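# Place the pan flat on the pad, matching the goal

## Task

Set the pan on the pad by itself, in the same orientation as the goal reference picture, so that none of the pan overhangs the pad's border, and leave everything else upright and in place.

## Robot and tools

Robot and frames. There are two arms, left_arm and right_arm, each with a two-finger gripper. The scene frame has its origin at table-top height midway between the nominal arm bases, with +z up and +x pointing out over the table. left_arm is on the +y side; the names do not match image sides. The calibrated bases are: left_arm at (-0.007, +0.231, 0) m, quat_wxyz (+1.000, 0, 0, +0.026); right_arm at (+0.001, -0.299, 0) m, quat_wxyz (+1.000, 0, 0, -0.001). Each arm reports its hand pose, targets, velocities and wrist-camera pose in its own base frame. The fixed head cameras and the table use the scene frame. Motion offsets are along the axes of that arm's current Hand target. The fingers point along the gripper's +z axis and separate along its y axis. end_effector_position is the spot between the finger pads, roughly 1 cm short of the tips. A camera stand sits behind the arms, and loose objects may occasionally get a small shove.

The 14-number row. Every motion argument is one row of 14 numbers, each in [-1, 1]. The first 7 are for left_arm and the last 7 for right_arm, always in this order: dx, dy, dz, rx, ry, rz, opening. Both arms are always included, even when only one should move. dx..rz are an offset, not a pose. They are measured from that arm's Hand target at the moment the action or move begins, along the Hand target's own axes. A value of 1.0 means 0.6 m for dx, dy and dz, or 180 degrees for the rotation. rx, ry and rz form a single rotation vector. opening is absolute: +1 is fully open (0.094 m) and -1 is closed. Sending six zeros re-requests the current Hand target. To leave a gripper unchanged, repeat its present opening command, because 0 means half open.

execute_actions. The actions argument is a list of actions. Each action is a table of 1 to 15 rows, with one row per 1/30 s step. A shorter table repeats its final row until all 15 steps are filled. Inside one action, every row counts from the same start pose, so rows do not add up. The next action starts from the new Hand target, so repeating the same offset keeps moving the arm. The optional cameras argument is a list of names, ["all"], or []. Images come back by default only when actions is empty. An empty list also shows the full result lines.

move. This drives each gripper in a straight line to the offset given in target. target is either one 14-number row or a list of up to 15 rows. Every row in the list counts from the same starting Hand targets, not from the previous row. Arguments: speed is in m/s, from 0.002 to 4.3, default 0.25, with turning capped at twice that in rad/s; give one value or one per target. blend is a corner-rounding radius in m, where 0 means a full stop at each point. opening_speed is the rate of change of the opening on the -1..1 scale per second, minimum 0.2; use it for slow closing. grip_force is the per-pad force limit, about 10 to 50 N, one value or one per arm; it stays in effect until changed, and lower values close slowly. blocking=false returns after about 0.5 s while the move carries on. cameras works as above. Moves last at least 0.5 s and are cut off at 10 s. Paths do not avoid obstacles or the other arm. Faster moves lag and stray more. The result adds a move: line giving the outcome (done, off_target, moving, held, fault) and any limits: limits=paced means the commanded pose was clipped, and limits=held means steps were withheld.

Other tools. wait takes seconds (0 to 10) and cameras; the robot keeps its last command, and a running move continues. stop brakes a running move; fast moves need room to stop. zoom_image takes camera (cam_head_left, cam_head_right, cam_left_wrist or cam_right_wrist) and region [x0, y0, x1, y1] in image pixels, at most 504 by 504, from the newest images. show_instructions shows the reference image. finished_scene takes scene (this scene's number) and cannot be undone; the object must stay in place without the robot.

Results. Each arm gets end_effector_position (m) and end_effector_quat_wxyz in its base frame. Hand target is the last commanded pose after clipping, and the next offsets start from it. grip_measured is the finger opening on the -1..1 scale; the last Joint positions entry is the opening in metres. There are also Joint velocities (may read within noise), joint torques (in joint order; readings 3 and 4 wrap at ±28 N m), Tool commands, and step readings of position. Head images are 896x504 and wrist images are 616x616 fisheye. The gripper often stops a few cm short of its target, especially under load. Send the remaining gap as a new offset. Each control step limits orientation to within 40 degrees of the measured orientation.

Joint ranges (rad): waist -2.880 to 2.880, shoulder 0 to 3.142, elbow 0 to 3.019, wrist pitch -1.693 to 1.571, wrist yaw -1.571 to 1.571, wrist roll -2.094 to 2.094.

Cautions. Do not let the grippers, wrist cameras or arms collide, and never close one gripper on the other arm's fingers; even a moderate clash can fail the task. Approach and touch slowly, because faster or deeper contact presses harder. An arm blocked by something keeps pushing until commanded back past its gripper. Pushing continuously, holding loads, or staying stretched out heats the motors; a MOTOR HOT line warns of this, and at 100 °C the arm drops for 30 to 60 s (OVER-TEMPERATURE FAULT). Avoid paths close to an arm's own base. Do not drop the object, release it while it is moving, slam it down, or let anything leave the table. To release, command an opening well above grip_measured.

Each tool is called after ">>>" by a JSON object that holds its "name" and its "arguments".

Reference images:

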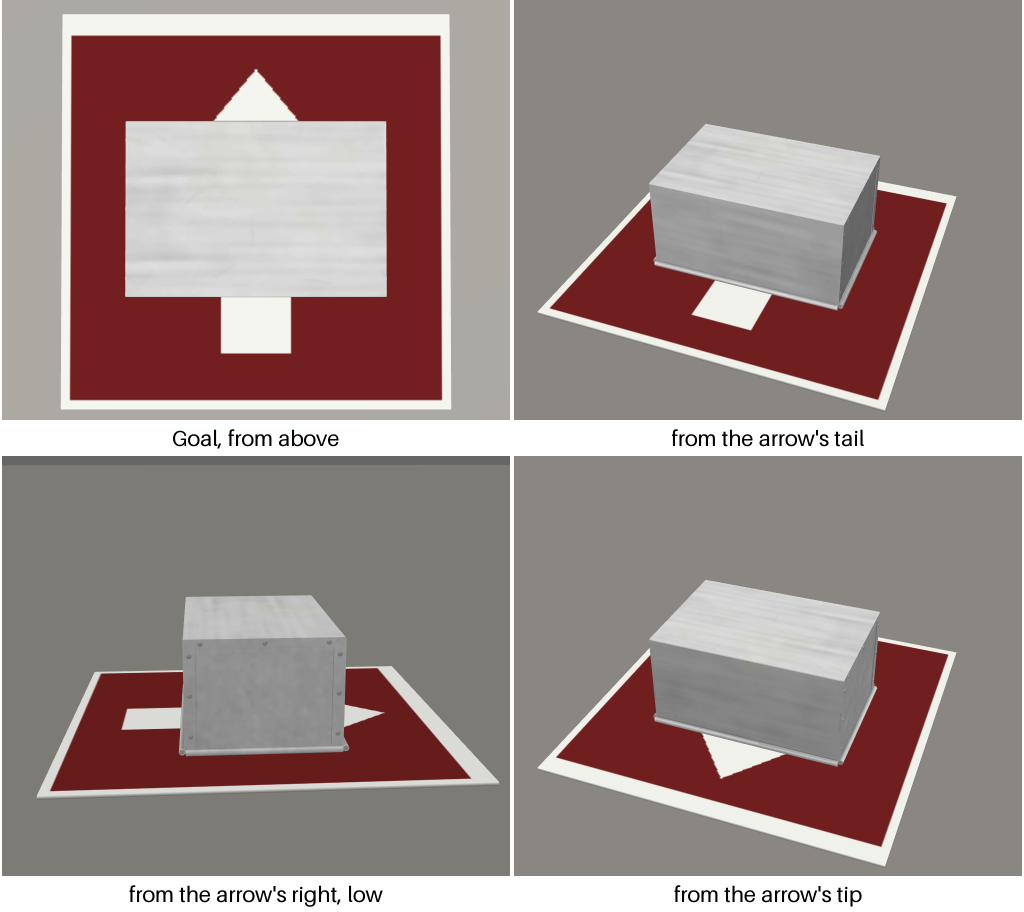

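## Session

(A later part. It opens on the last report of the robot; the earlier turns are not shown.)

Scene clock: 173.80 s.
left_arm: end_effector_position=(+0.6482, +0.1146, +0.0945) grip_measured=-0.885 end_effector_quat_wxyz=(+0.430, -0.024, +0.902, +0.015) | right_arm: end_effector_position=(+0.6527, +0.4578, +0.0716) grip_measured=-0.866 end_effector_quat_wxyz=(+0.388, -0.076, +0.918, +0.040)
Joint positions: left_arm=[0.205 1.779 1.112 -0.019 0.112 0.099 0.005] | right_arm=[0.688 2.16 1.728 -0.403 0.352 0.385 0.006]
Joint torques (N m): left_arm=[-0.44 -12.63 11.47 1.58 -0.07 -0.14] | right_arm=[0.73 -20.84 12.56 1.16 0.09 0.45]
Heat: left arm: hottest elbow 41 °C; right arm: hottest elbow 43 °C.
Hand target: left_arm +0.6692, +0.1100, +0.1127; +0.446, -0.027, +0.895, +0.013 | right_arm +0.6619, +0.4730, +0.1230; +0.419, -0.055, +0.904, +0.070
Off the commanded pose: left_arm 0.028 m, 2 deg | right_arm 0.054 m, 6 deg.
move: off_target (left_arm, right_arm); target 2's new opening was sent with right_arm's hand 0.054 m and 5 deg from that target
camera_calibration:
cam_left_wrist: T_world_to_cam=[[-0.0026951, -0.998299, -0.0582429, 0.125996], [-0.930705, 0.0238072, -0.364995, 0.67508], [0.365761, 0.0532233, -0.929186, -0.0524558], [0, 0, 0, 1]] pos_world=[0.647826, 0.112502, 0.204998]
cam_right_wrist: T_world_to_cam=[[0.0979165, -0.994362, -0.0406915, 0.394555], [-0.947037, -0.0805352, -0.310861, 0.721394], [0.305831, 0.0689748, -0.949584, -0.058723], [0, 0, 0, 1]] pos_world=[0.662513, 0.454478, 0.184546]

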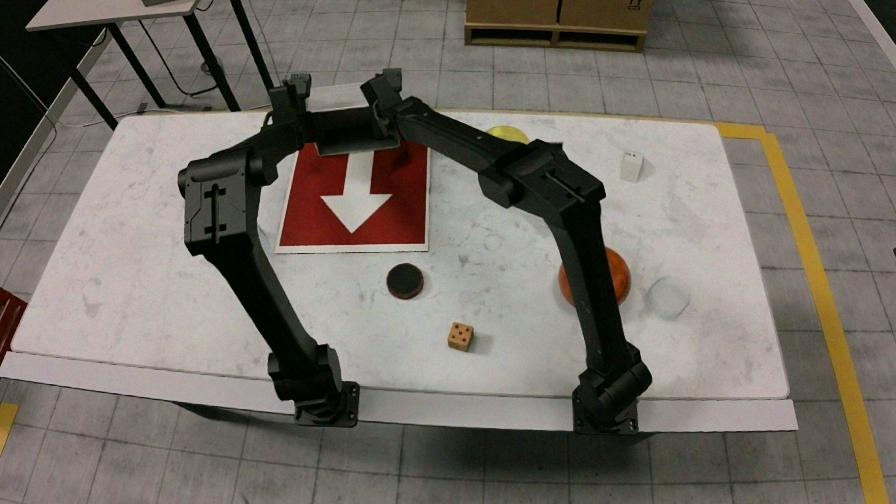

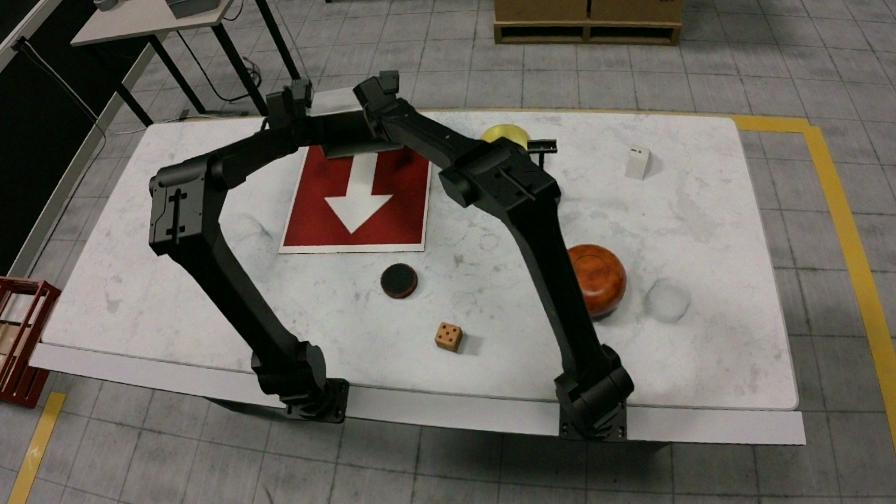

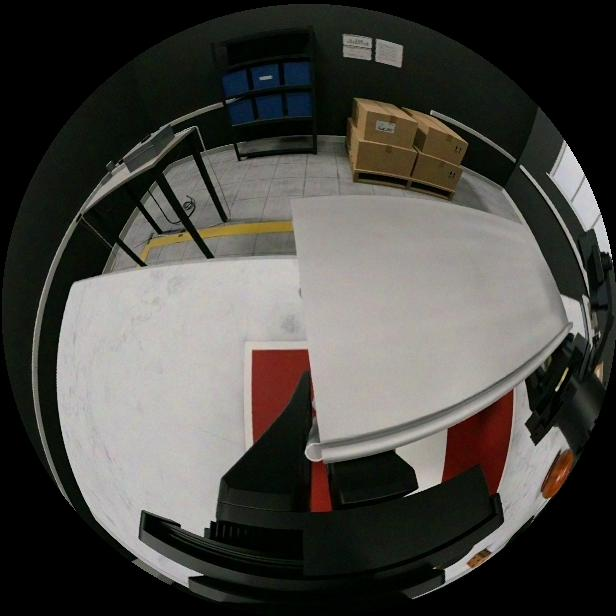

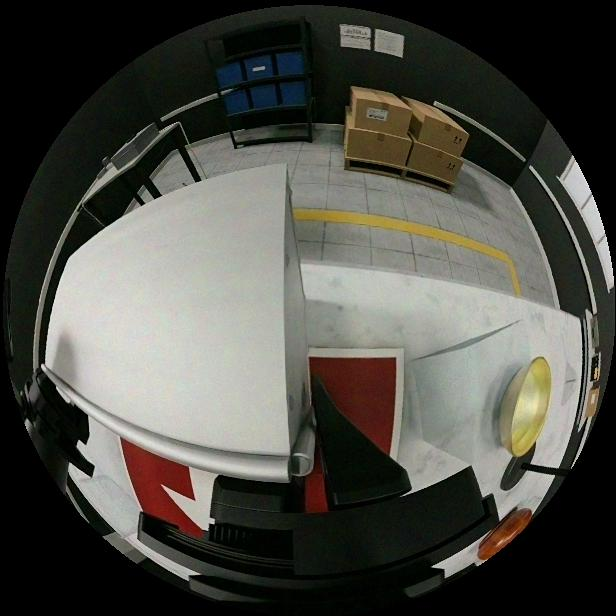

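>>> {"name": "move", "arguments": {"target": [0.067,0.0095,-0.1163,0.0089,0,0.0067,-1,0.0913,0.0268,-0.1318,0.0212,-0.0022,0.0177,-1], "speed": 0.05, "cameras": ["all"]}}

>>> {"name": "zoom_image", "arguments": {"camera": "cam_head_left", "region": [260, 60, 440, 200]}}

>>> {"name": "zoom_image", "arguments": {"camera": "cam_head_right", "region": [260, 60, 440, 200]}}

Scene clock: 176.90 s.
left_arm: end_effector_position=(+0.5817, +0.1100, +0.0969) grip_measured=-0.885 end_effector_quat_wxyz=(+0.419, -0.007, +0.908, +0.002) | right_arm: end_effector_position=(+0.5690, +0.4492, +0.0761) grip_measured=-0.870 end_effector_quat_wxyz=(+0.388, -0.042, +0.921, +0.009)
Joint positions: left_arm=[0.238 1.635 0.936 -0.019 0.17 0.145 0.005] | right_arm=[0.781 2.019 1.51 -0.403 0.486 0.52 0.006]
Joint torques (N m): left_arm=[0.5 -13.57 7.98 2.78 0.19 -0.11] | right_arm=[2.49 -20.84 10.77 1.11 0.55 0.63]
Heat: left arm: hottest elbow 41 °C; right arm: hottest elbow 42 °C.
Hand target: left_arm +0.5891, +0.1109, +0.1226; +0.446, -0.011, +0.895, +0.006 | right_arm +0.5649, +0.4730, +0.1330; +0.422, -0.015, +0.905, +0.051
Off the commanded pose: left_arm 0.027 m, 3 deg | right_arm 0.062 m, 7 deg.
move: off_target (left_arm, right_arm)
camera_calibration:
cam_left_wrist: T_world_to_cam=[[-0.0456717, -0.99774, -0.0492799, 0.145439], [-0.937624, 0.0598346, -0.342463, 0.612039], [0.344637, 0.0305652, -0.938238, -0.00999584], [0, 0, 0, 1]] pos_world=[0.58395, 0.108794, 0.207389]
cam_right_wrist: T_world_to_cam=[[0.0114718, -0.999889, -0.0094708, 0.443641], [-0.951075, -0.00798629, -0.308856, 0.612364], [0.308746, 0.0125506, -0.951062, -0.00450588], [0, 0, 0, 1]] pos_world=[0.578706, 0.448539, 0.189048]

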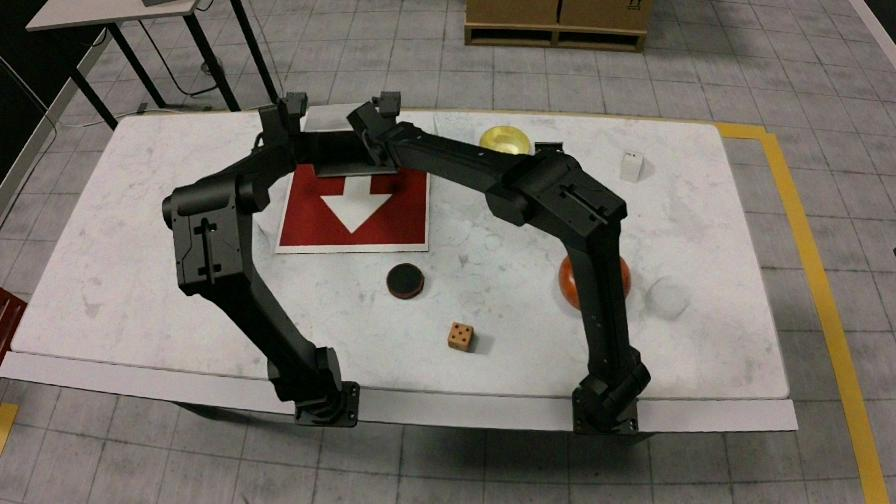

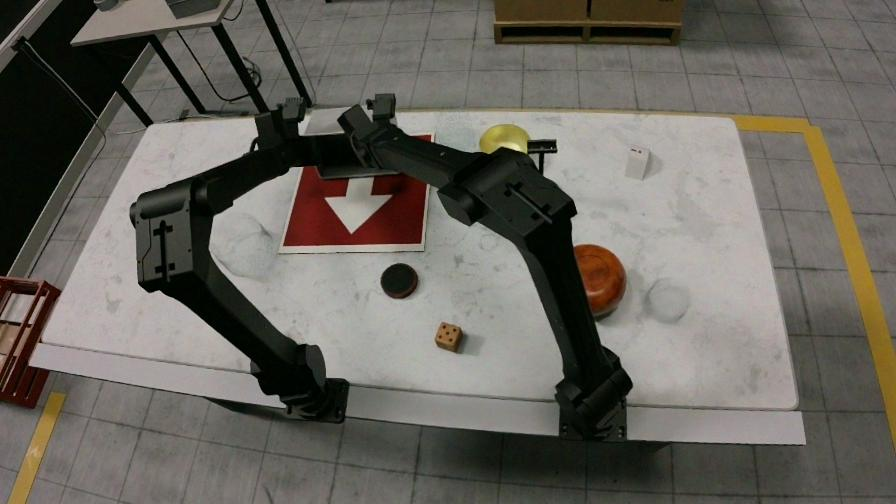

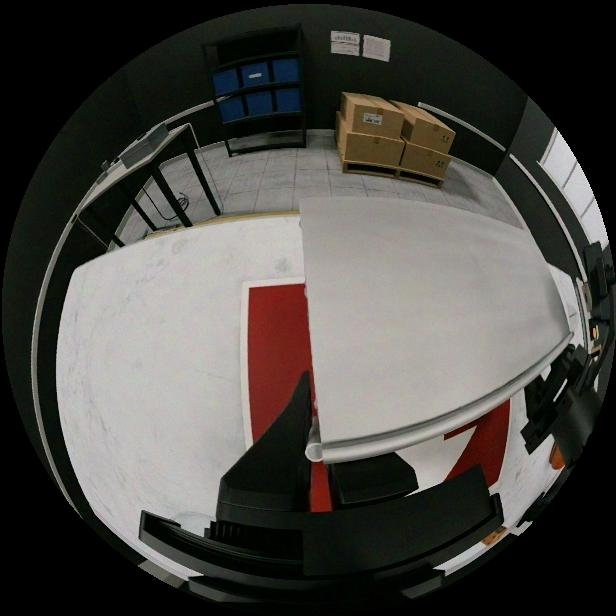

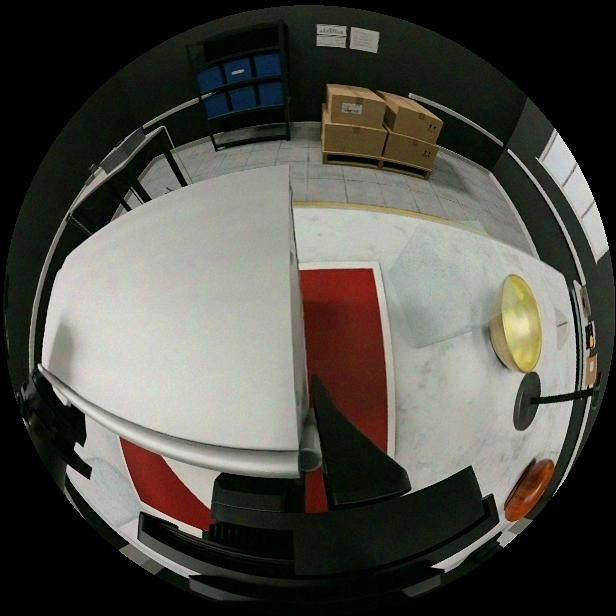

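Scaled by 2.800 from the camera's 896x504 image, which has a finer 1280x720 frame.

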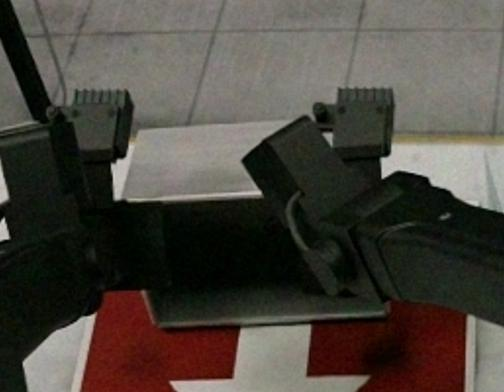

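Scaled by 2.800 from the camera's 896x504 image, which has a finer 1280x720 frame.

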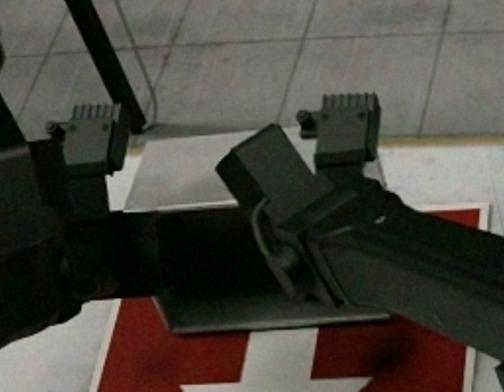

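>>> {"name": "move", "arguments": {"target": [0.0662,0.0023,-0.0462,0,-0.1222,0,-1,0.0632,0.0057,-0.0362,0,-0.1222,0,-1], "speed": 0.05, "cameras": ["all"]}}

>>> {"name": "zoom_image", "arguments": {"camera": "cam_head_left", "region": [260, 60, 440, 200]}}

>>> {"name": "zoom_image", "arguments": {"camera": "cam_head_right", "region": [260, 60, 440, 200]}}

Scene clock: 182.17 s.
left_arm: end_effector_position=(+0.5358, +0.1099, +0.0972) grip_measured=-0.885 end_effector_quat_wxyz=(+0.590, +0.005, +0.807, +0.015) | right_arm: end_effector_position=(+0.5246, +0.4458, +0.0750) grip_measured=-0.870 end_effector_quat_wxyz=(+0.553, -0.026, +0.833, +0.009)
Joint positions: left_arm=[0.282 1.653 0.615 0.719 0.25 0.112 0.005] | right_arm=[0.878 1.982 1.202 0.223 0.748 0.387 0.006]
Joint torques (N m): left_arm=[0.56 -9.05 6.23 3.95 0.1 -0.42] | right_arm=[2.61 -16.79 10.11 3.12 0.61 0.23]
Heat: left arm: hottest elbow 41 °C; right arm: hottest elbow 42 °C.
Hand target: left_arm +0.5430, +0.1111, +0.1076; +0.608, -0.010, +0.793, +0.008 | right_arm +0.5237, +0.4747, +0.1181; +0.587, -0.005, +0.808, +0.053
Off the commanded pose: left_arm 0.013 m, 3 deg | right_arm 0.052 m, 7 deg.
move: off_target (left_arm, right_arm)
camera_calibration:
cam_left_wrist: T_world_to_cam=[[-0.0260015, -0.994696, -0.0995135, 0.137281], [-0.732746, 0.0866798, -0.674959, 0.488731], [0.680005, 0.0553681, -0.731113, -0.196371], [0, 0, 0, 1]] pos_world=[0.495218, 0.105063, 0.199966]
cam_right_wrist: T_world_to_cam=[[-0.00602531, -0.999278, -0.0374996, 0.451716], [-0.771717, 0.0284949, -0.635327, 0.483883], [0.635938, 0.025111, -0.771332, -0.182457], [0, 0, 0, 1]] pos_world=[0.492174, 0.442184, 0.183628]

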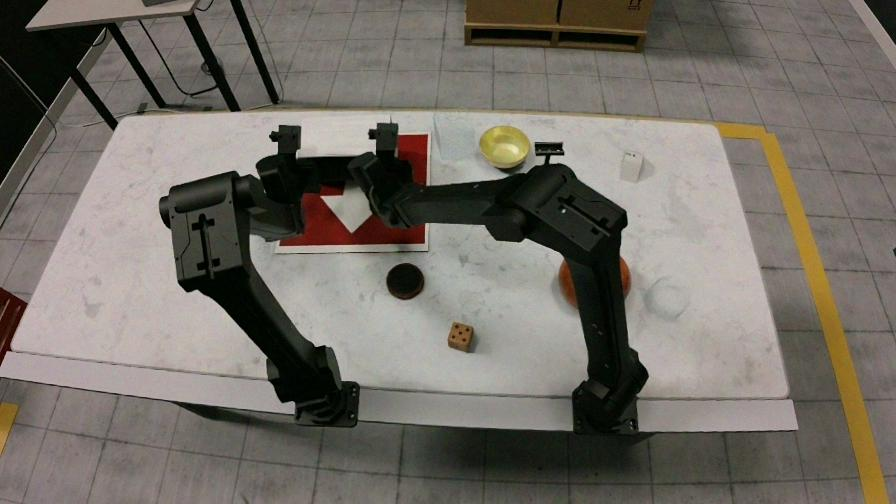

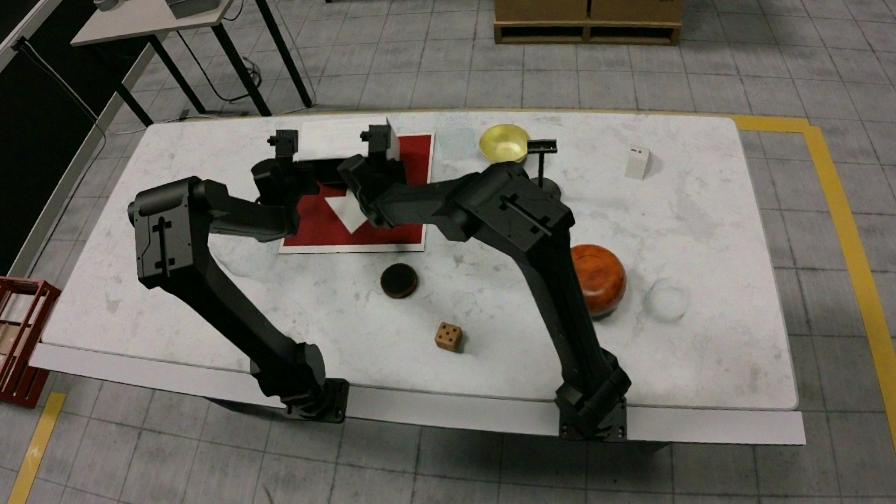

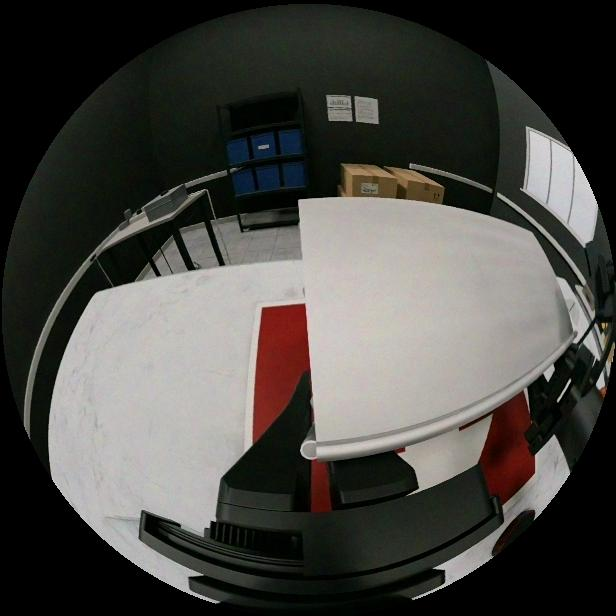

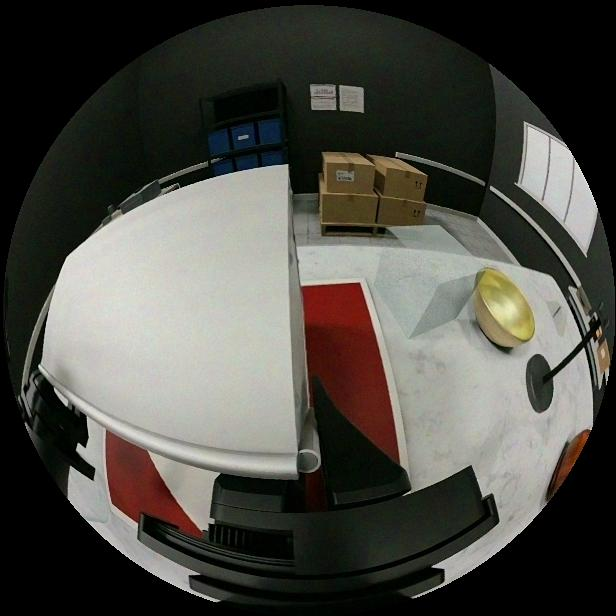

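Scaled by 2.800 from the camera's 896x504 image, which has a finer 1280x720 frame.

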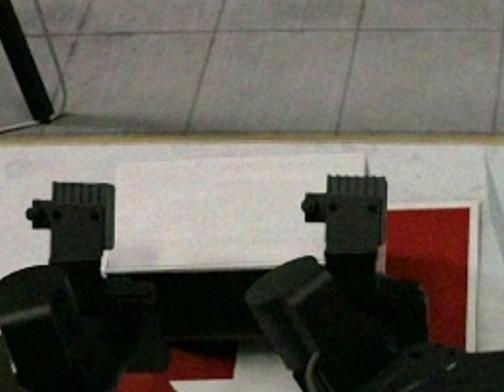

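Scaled by 2.800 from the camera's 896x504 image, which has a finer 1280x720 frame.

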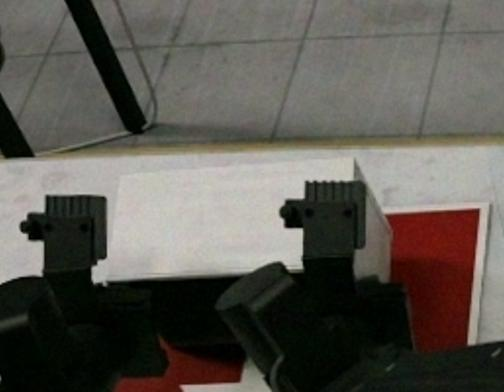

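>>> {"name": "move", "arguments": {"target": [0.0307,0.0015,-0.0503,0,-0.1222,0,-1,0.0298,0.0018,-0.0375,0,-0.1222,0,-1], "speed": 0.05, "cameras": ["all"]}}

>>> {"name": "zoom_image", "arguments": {"camera": "cam_head_left", "region": [260, 60, 440, 200]}}

>>> {"name": "zoom_image", "arguments": {"camera": "cam_head_right", "region": [260, 60, 440, 200]}}

Scene clock: 188.10 s.
left_arm: end_effector_position=(+0.5078, +0.1127, +0.0878) grip_measured=-0.885 end_effector_quat_wxyz=(+0.732, +0.001, +0.681, +0.020) | right_arm: end_effector_position=(+0.5051, +0.4477, +0.0685) grip_measured=-0.870 end_effector_quat_wxyz=(+0.705, -0.020, +0.709, +0.009)
Joint positions: left_arm=[0.314 1.986 0.522 1.54 0.287 0.008 0.005] | right_arm=[0.927 2.171 1.107 1.053 0.886 -0.008 0.006]
Joint torques (N m): left_arm=[0.26 -9.99 2.59 3.82 0.05 -0.37] | right_arm=[2.78 -16.03 8.35 3.38 0.05 0.16]
Heat: left arm: hottest elbow 40 °C; right arm: hottest elbow 41 °C.
Hand target: left_arm +0.5091, +0.1111, +0.0976; +0.749, -0.009, +0.663, +0.010 | right_arm +0.4967, +0.4746, +0.1082; +0.730, +0.005, +0.681, +0.053
Off the commanded pose: left_arm 0.010 m, 3 deg | right_arm 0.049 m, 7 deg.
joint sent to its limit (left arm) — joint 4 (wrist pitch), upper limit. The joint targets are off in position, not in orientation.
move: off_target (left_arm, right_arm)
camera_calibration:
cam_left_wrist: T_world_to_cam=[[0.02138, -0.993946, -0.107771, 0.114991], [-0.430122, 0.0881652, -0.898455, 0.327438], [0.902518, 0.0655637, -0.425633, -0.325329], [0, 0, 0, 1]] pos_world=[0.431995, 0.106755, 0.168111]
cam_right_wrist: T_world_to_cam=[[0.00521148, -0.998567, -0.0532682, 0.448302], [-0.471455, 0.0445236, -0.880766, 0.322638], [0.881875, 0.0297036, -0.470547, -0.322092], [0, 0, 0, 1]] pos_world=[0.433818, 0.442861, 0.156489]

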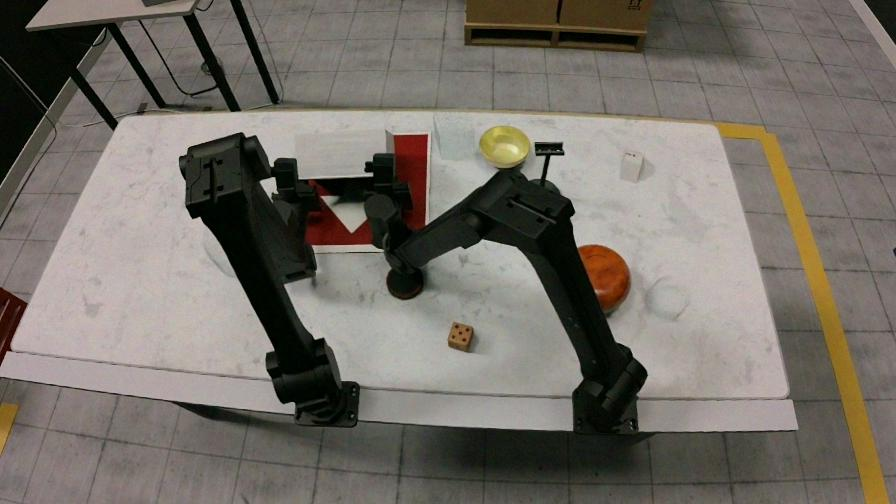

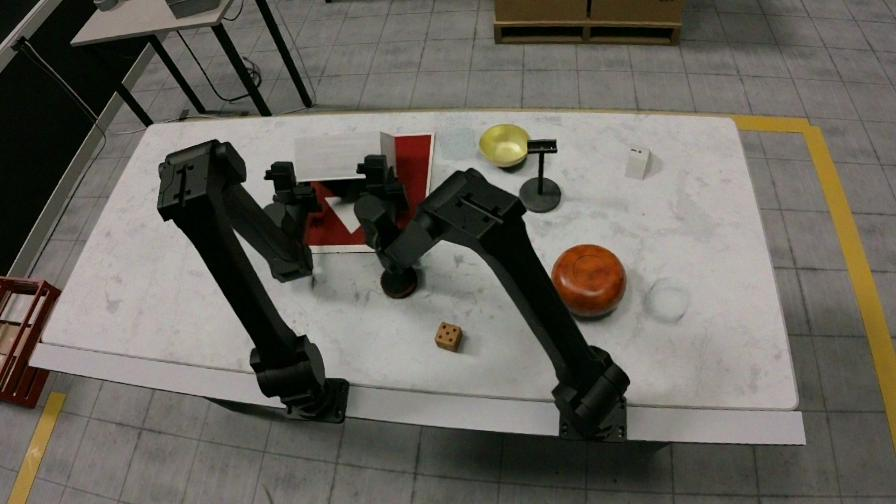

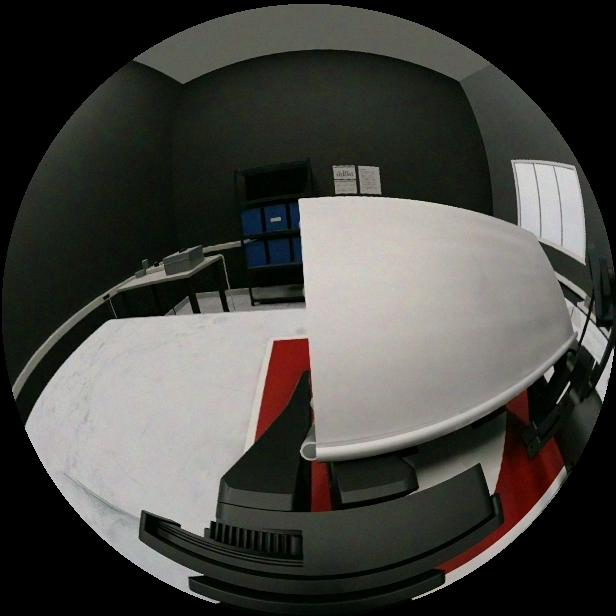

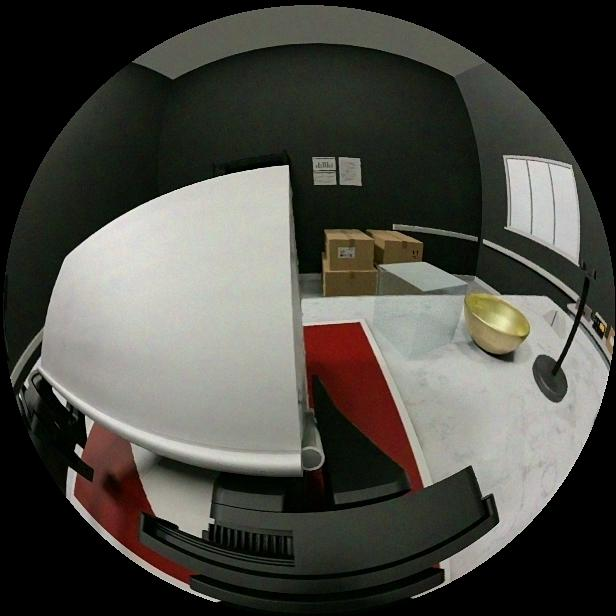

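Scaled by 2.800 from the camera's 896x504 image, which has a finer 1280x720 frame.

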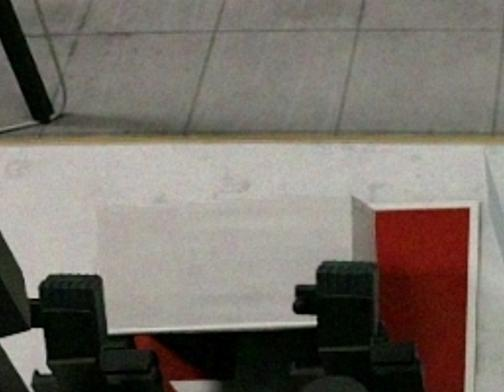

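Scaled by 2.800 from the camera's 896x504 image, which has a finer 1280x720 frame.

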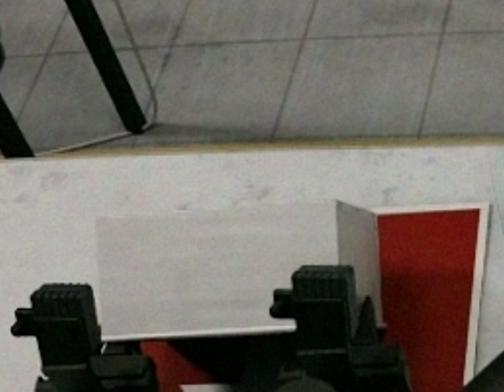

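>>> {"name": "move", "arguments": {"target": [0,0,0,0,0,0,-0.3,0,0,0,0,0,0,-0.3], "speed": 0.05, "opening_speed": 0.2, "cameras": ["all"]}}

>>> {"name": "zoom_image", "arguments": {"camera": "cam_head_left", "region": [260, 60, 440, 200]}}

>>> {"name": "zoom_image", "arguments": {"camera": "cam_right_wrist", "region": [130, 280, 430, 520]}}

>>> {"name": "zoom_image", "arguments": {"camera": "cam_left_wrist", "region": [180, 280, 480, 520]}}

Scene clock: 192.70 s.
left_arm: end_effector_position=(+0.5074, +0.1151, +0.0901) grip_measured=-0.303 end_effector_quat_wxyz=(+0.735, -0.009, +0.678, +0.018) | right_arm: end_effector_position=(+0.4958, +0.4561, +0.0747) grip_measured=-0.303 end_effector_quat_wxyz=(+0.711, -0.013, +0.702, +0.020)
Joint positions: left_arm=[0.316 1.986 0.522 1.549 0.278 -0.012 0.033] | right_arm=[0.948 2.171 1.108 1.084 0.902 -0.008 0.033]
Joint torques (N m): left_arm=[0.15 -9.99 2.59 3.41 0.04 -0.16] | right_arm=[1.73 -16.26 8.55 2.28 -0.21 0.16]
Heat: left arm: hottest elbow 39 °C; right arm: hottest elbow 40 °C.
Hand target: left_arm +0.5091, +0.1111, +0.0976; +0.749, -0.009, +0.663, +0.010 | right_arm +0.4967, +0.4746, +0.1082; +0.730, +0.005, +0.681, +0.053
Off the commanded pose: left_arm 0.009 m, 2 deg | right_arm 0.038 m, 5 deg.
joint sent to its limit (left arm) — joint 4 (wrist pitch), upper limit. The joint targets are off in position, not in orientation.
move: off_target (right_arm)
camera_calibration:
cam_left_wrist: T_world_to_cam=[[0.0314324, -0.995458, -0.0898602, 0.111074], [-0.422187, 0.0682674, -0.903935, 0.327818], [0.905964, 0.0663506, -0.418123, -0.326699], [0, 0, 0, 1]] pos_world=[0.430886, 0.109867, 0.169707]
cam_right_wrist: T_world_to_cam=[[0.0124915, -0.996792, -0.0790542, 0.454727], [-0.454967, 0.0647366, -0.888152, 0.306483], [0.890421, 0.0470613, -0.452699, -0.324709], [0, 0, 0, 1]] pos_world=[0.422887, 0.448709, 0.161156]

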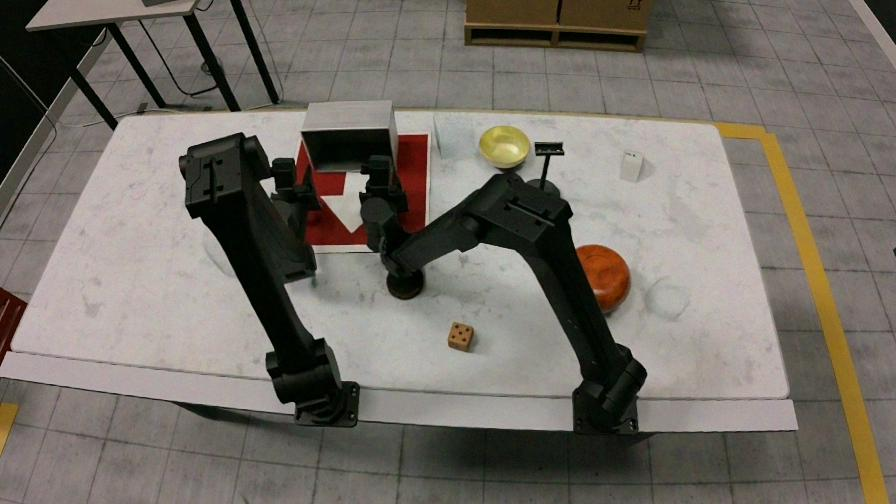

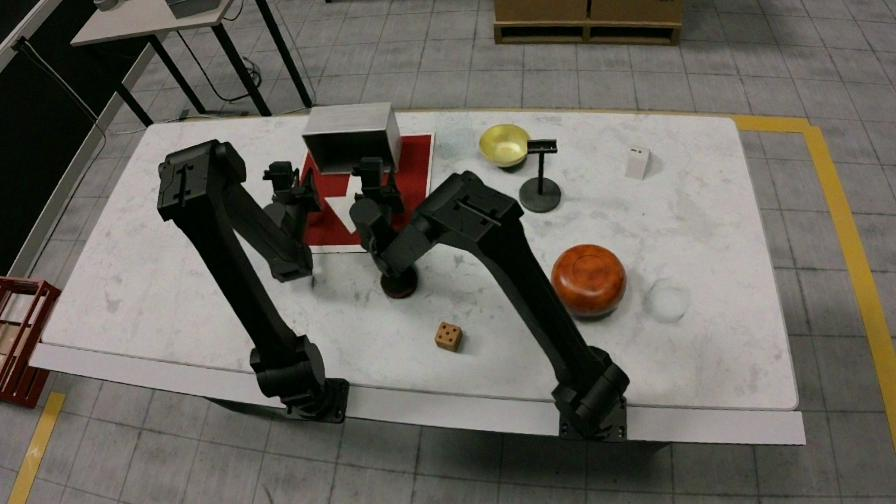

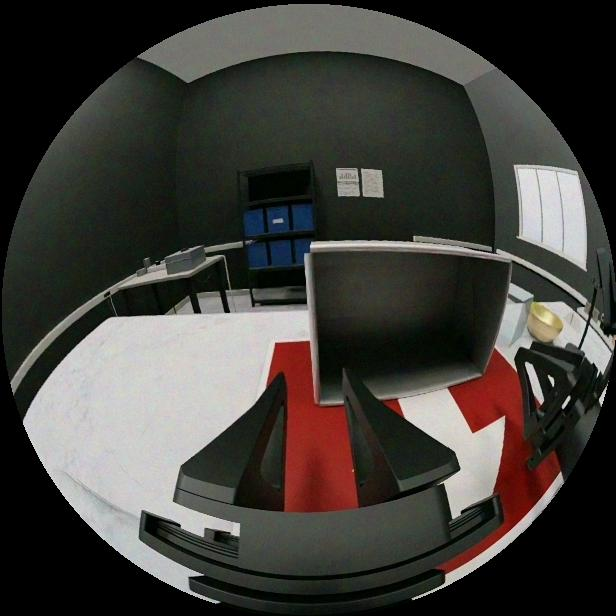

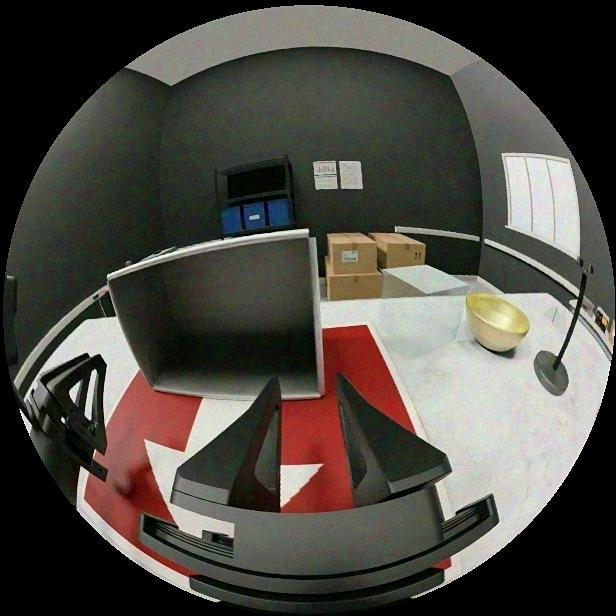

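Scaled by 2.800 from the camera's 896x504 image, which has a finer 1280x720 frame.

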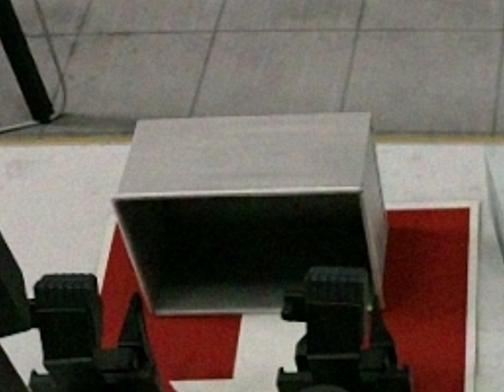

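Scaled by 1.680 from the camera's 616x616 image, which has a finer 880x880 frame.

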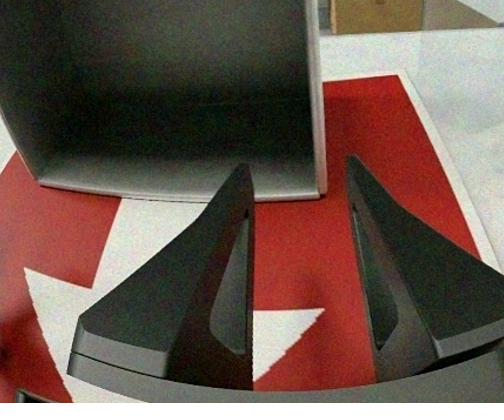

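Scaled by 1.680 from the camera's 616x616 image, which has a finer 880x880 frame.

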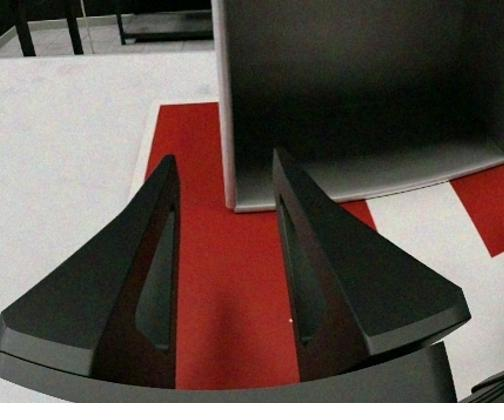

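>>> {"name": "move", "arguments": {"target": [-0.0952,-0.0073,0.0937,-0.0052,0.2998,-0.0018,0.1,-0.0948,-0.0047,0.1003,0.0103,0.276,0.004,0.1], "speed": 0.12, "cameras": ["all"]}}

>>> {"name": "zoom_image", "arguments": {"camera": "cam_right_wrist", "region": [130, 230, 430, 480]}}

>>> {"name": "zoom_image", "arguments": {"camera": "cam_left_wrist", "region": [180, 230, 480, 480]}}

Scene clock: 199.27 s.
left_arm: end_effector_position=(+0.5361, +0.1106, +0.1365) grip_measured=+0.097 end_effector_quat_wxyz=(+0.346, -0.038, +0.937, +0.002) | right_arm: end_effector_position=(+0.5382, +0.4586, +0.1356) grip_measured=+0.097 end_effector_quat_wxyz=(+0.357, -0.023, +0.934, +0.021)
Joint positions: left_arm=[0.245 1.483 0.968 -0.359 0.129 0.117 0.052] | right_arm=[0.816 1.928 1.568 -0.623 0.463 0.624 0.052]
Joint torques (N m): left_arm=[-0.32 -9.76 12.36 1.33 -0.07 0.23] | right_arm=[-0.09 -15.68 14.42 0.62 0.08 0.4]
Heat: left arm: hottest elbow 39 °C; right arm: hottest elbow 40 °C.
Hand target: left_arm +0.5581, +0.1080, +0.1612; +0.366, -0.020, +0.930, +0.008 | right_arm +0.5531, +0.4710, +0.1688; +0.376, -0.002, +0.926, +0.044
Off the commanded pose: left_arm 0.033 m, 3 deg | right_arm 0.038 m, 4 deg.
move: off_target (left_arm, right_arm)
camera_calibration:
cam_left_wrist: T_world_to_cam=[[0.00533314, -0.999827, -0.017813, 0.114525], [-0.981596, -0.00183375, -0.190959, 0.592589], [0.190893, 0.0185036, -0.981436, 0.132582], [0, 0, 0, 1]] pos_world=[0.555763, 0.113139, 0.245321]
cam_right_wrist: T_world_to_cam=[[-0.0169443, -0.998948, -0.0426028, 0.473343], [-0.969905, 0.0267726, -0.242006, 0.58669], [0.242892, 0.0372201, -0.969339, 0.0880852], [0, 0, 0, 1]] pos_world=[0.555659, 0.45386, 0.247532]

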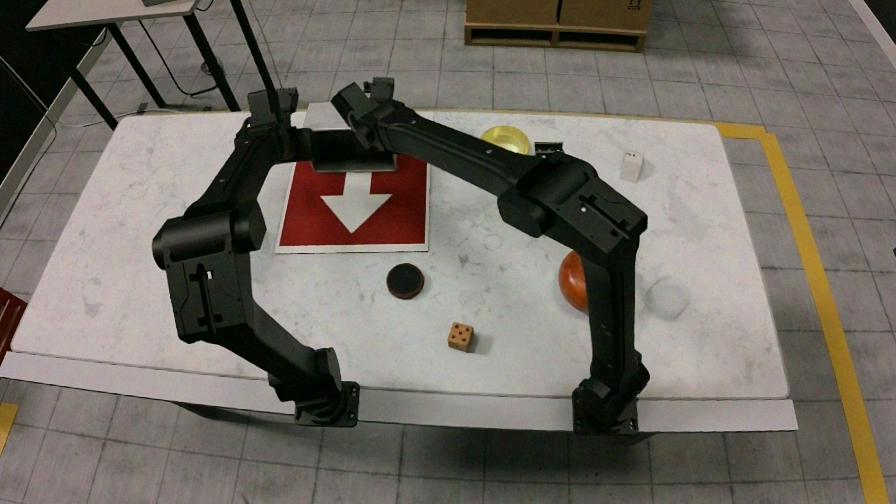

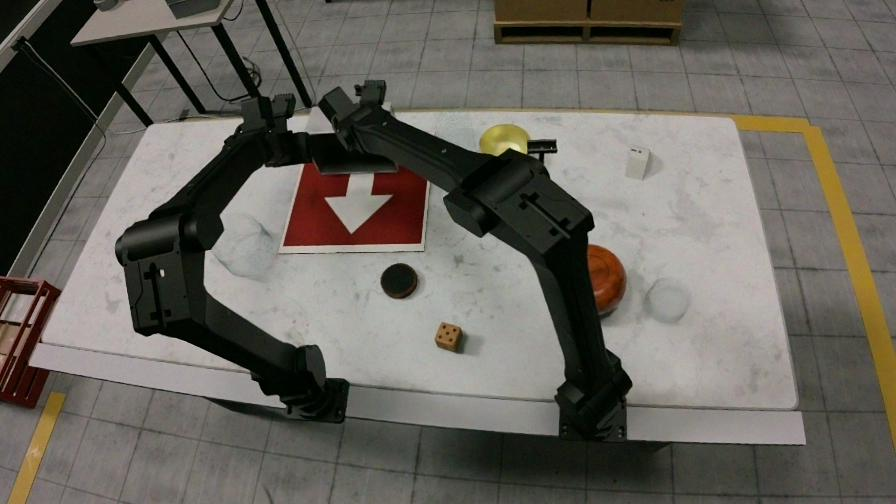

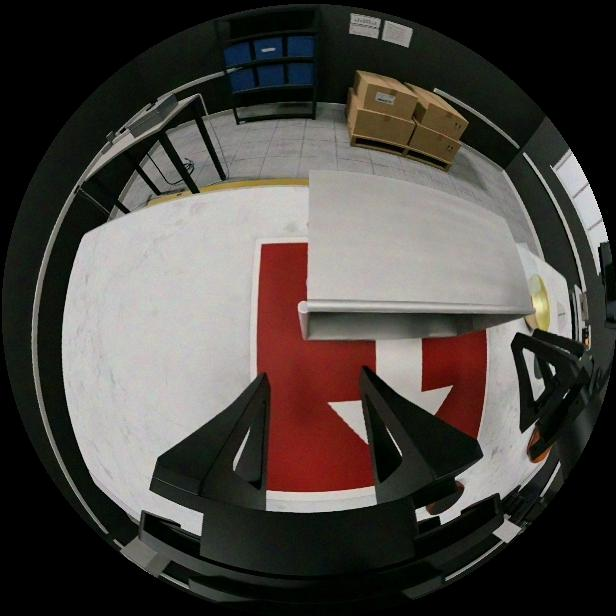

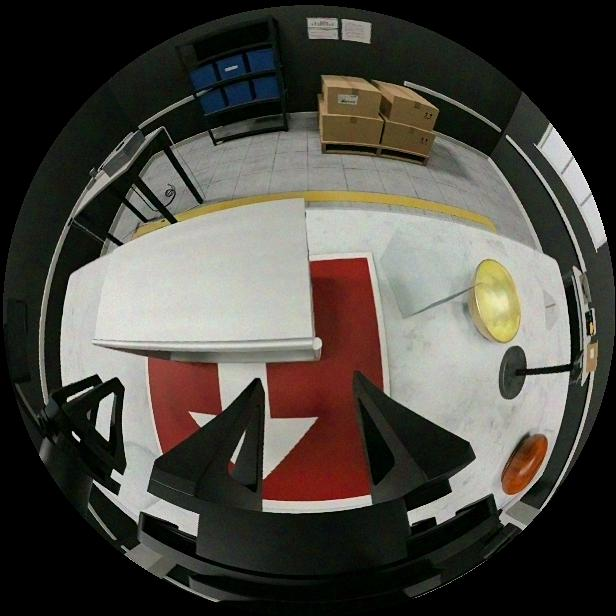

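Scaled by 1.680 from the camera's 616x616 image, which has a finer 880x880 frame.

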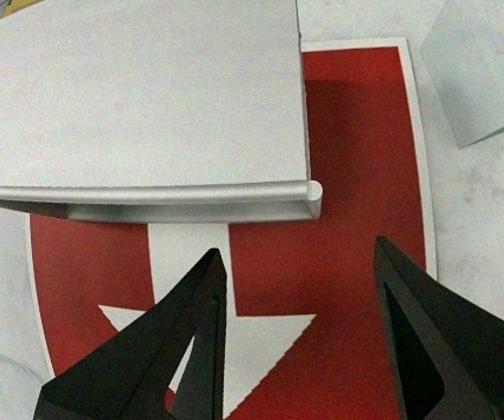

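Scaled by 1.680 from the camera's 616x616 image, which has a finer 880x880 frame.

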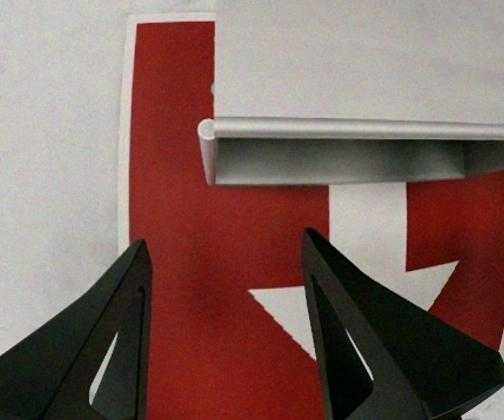

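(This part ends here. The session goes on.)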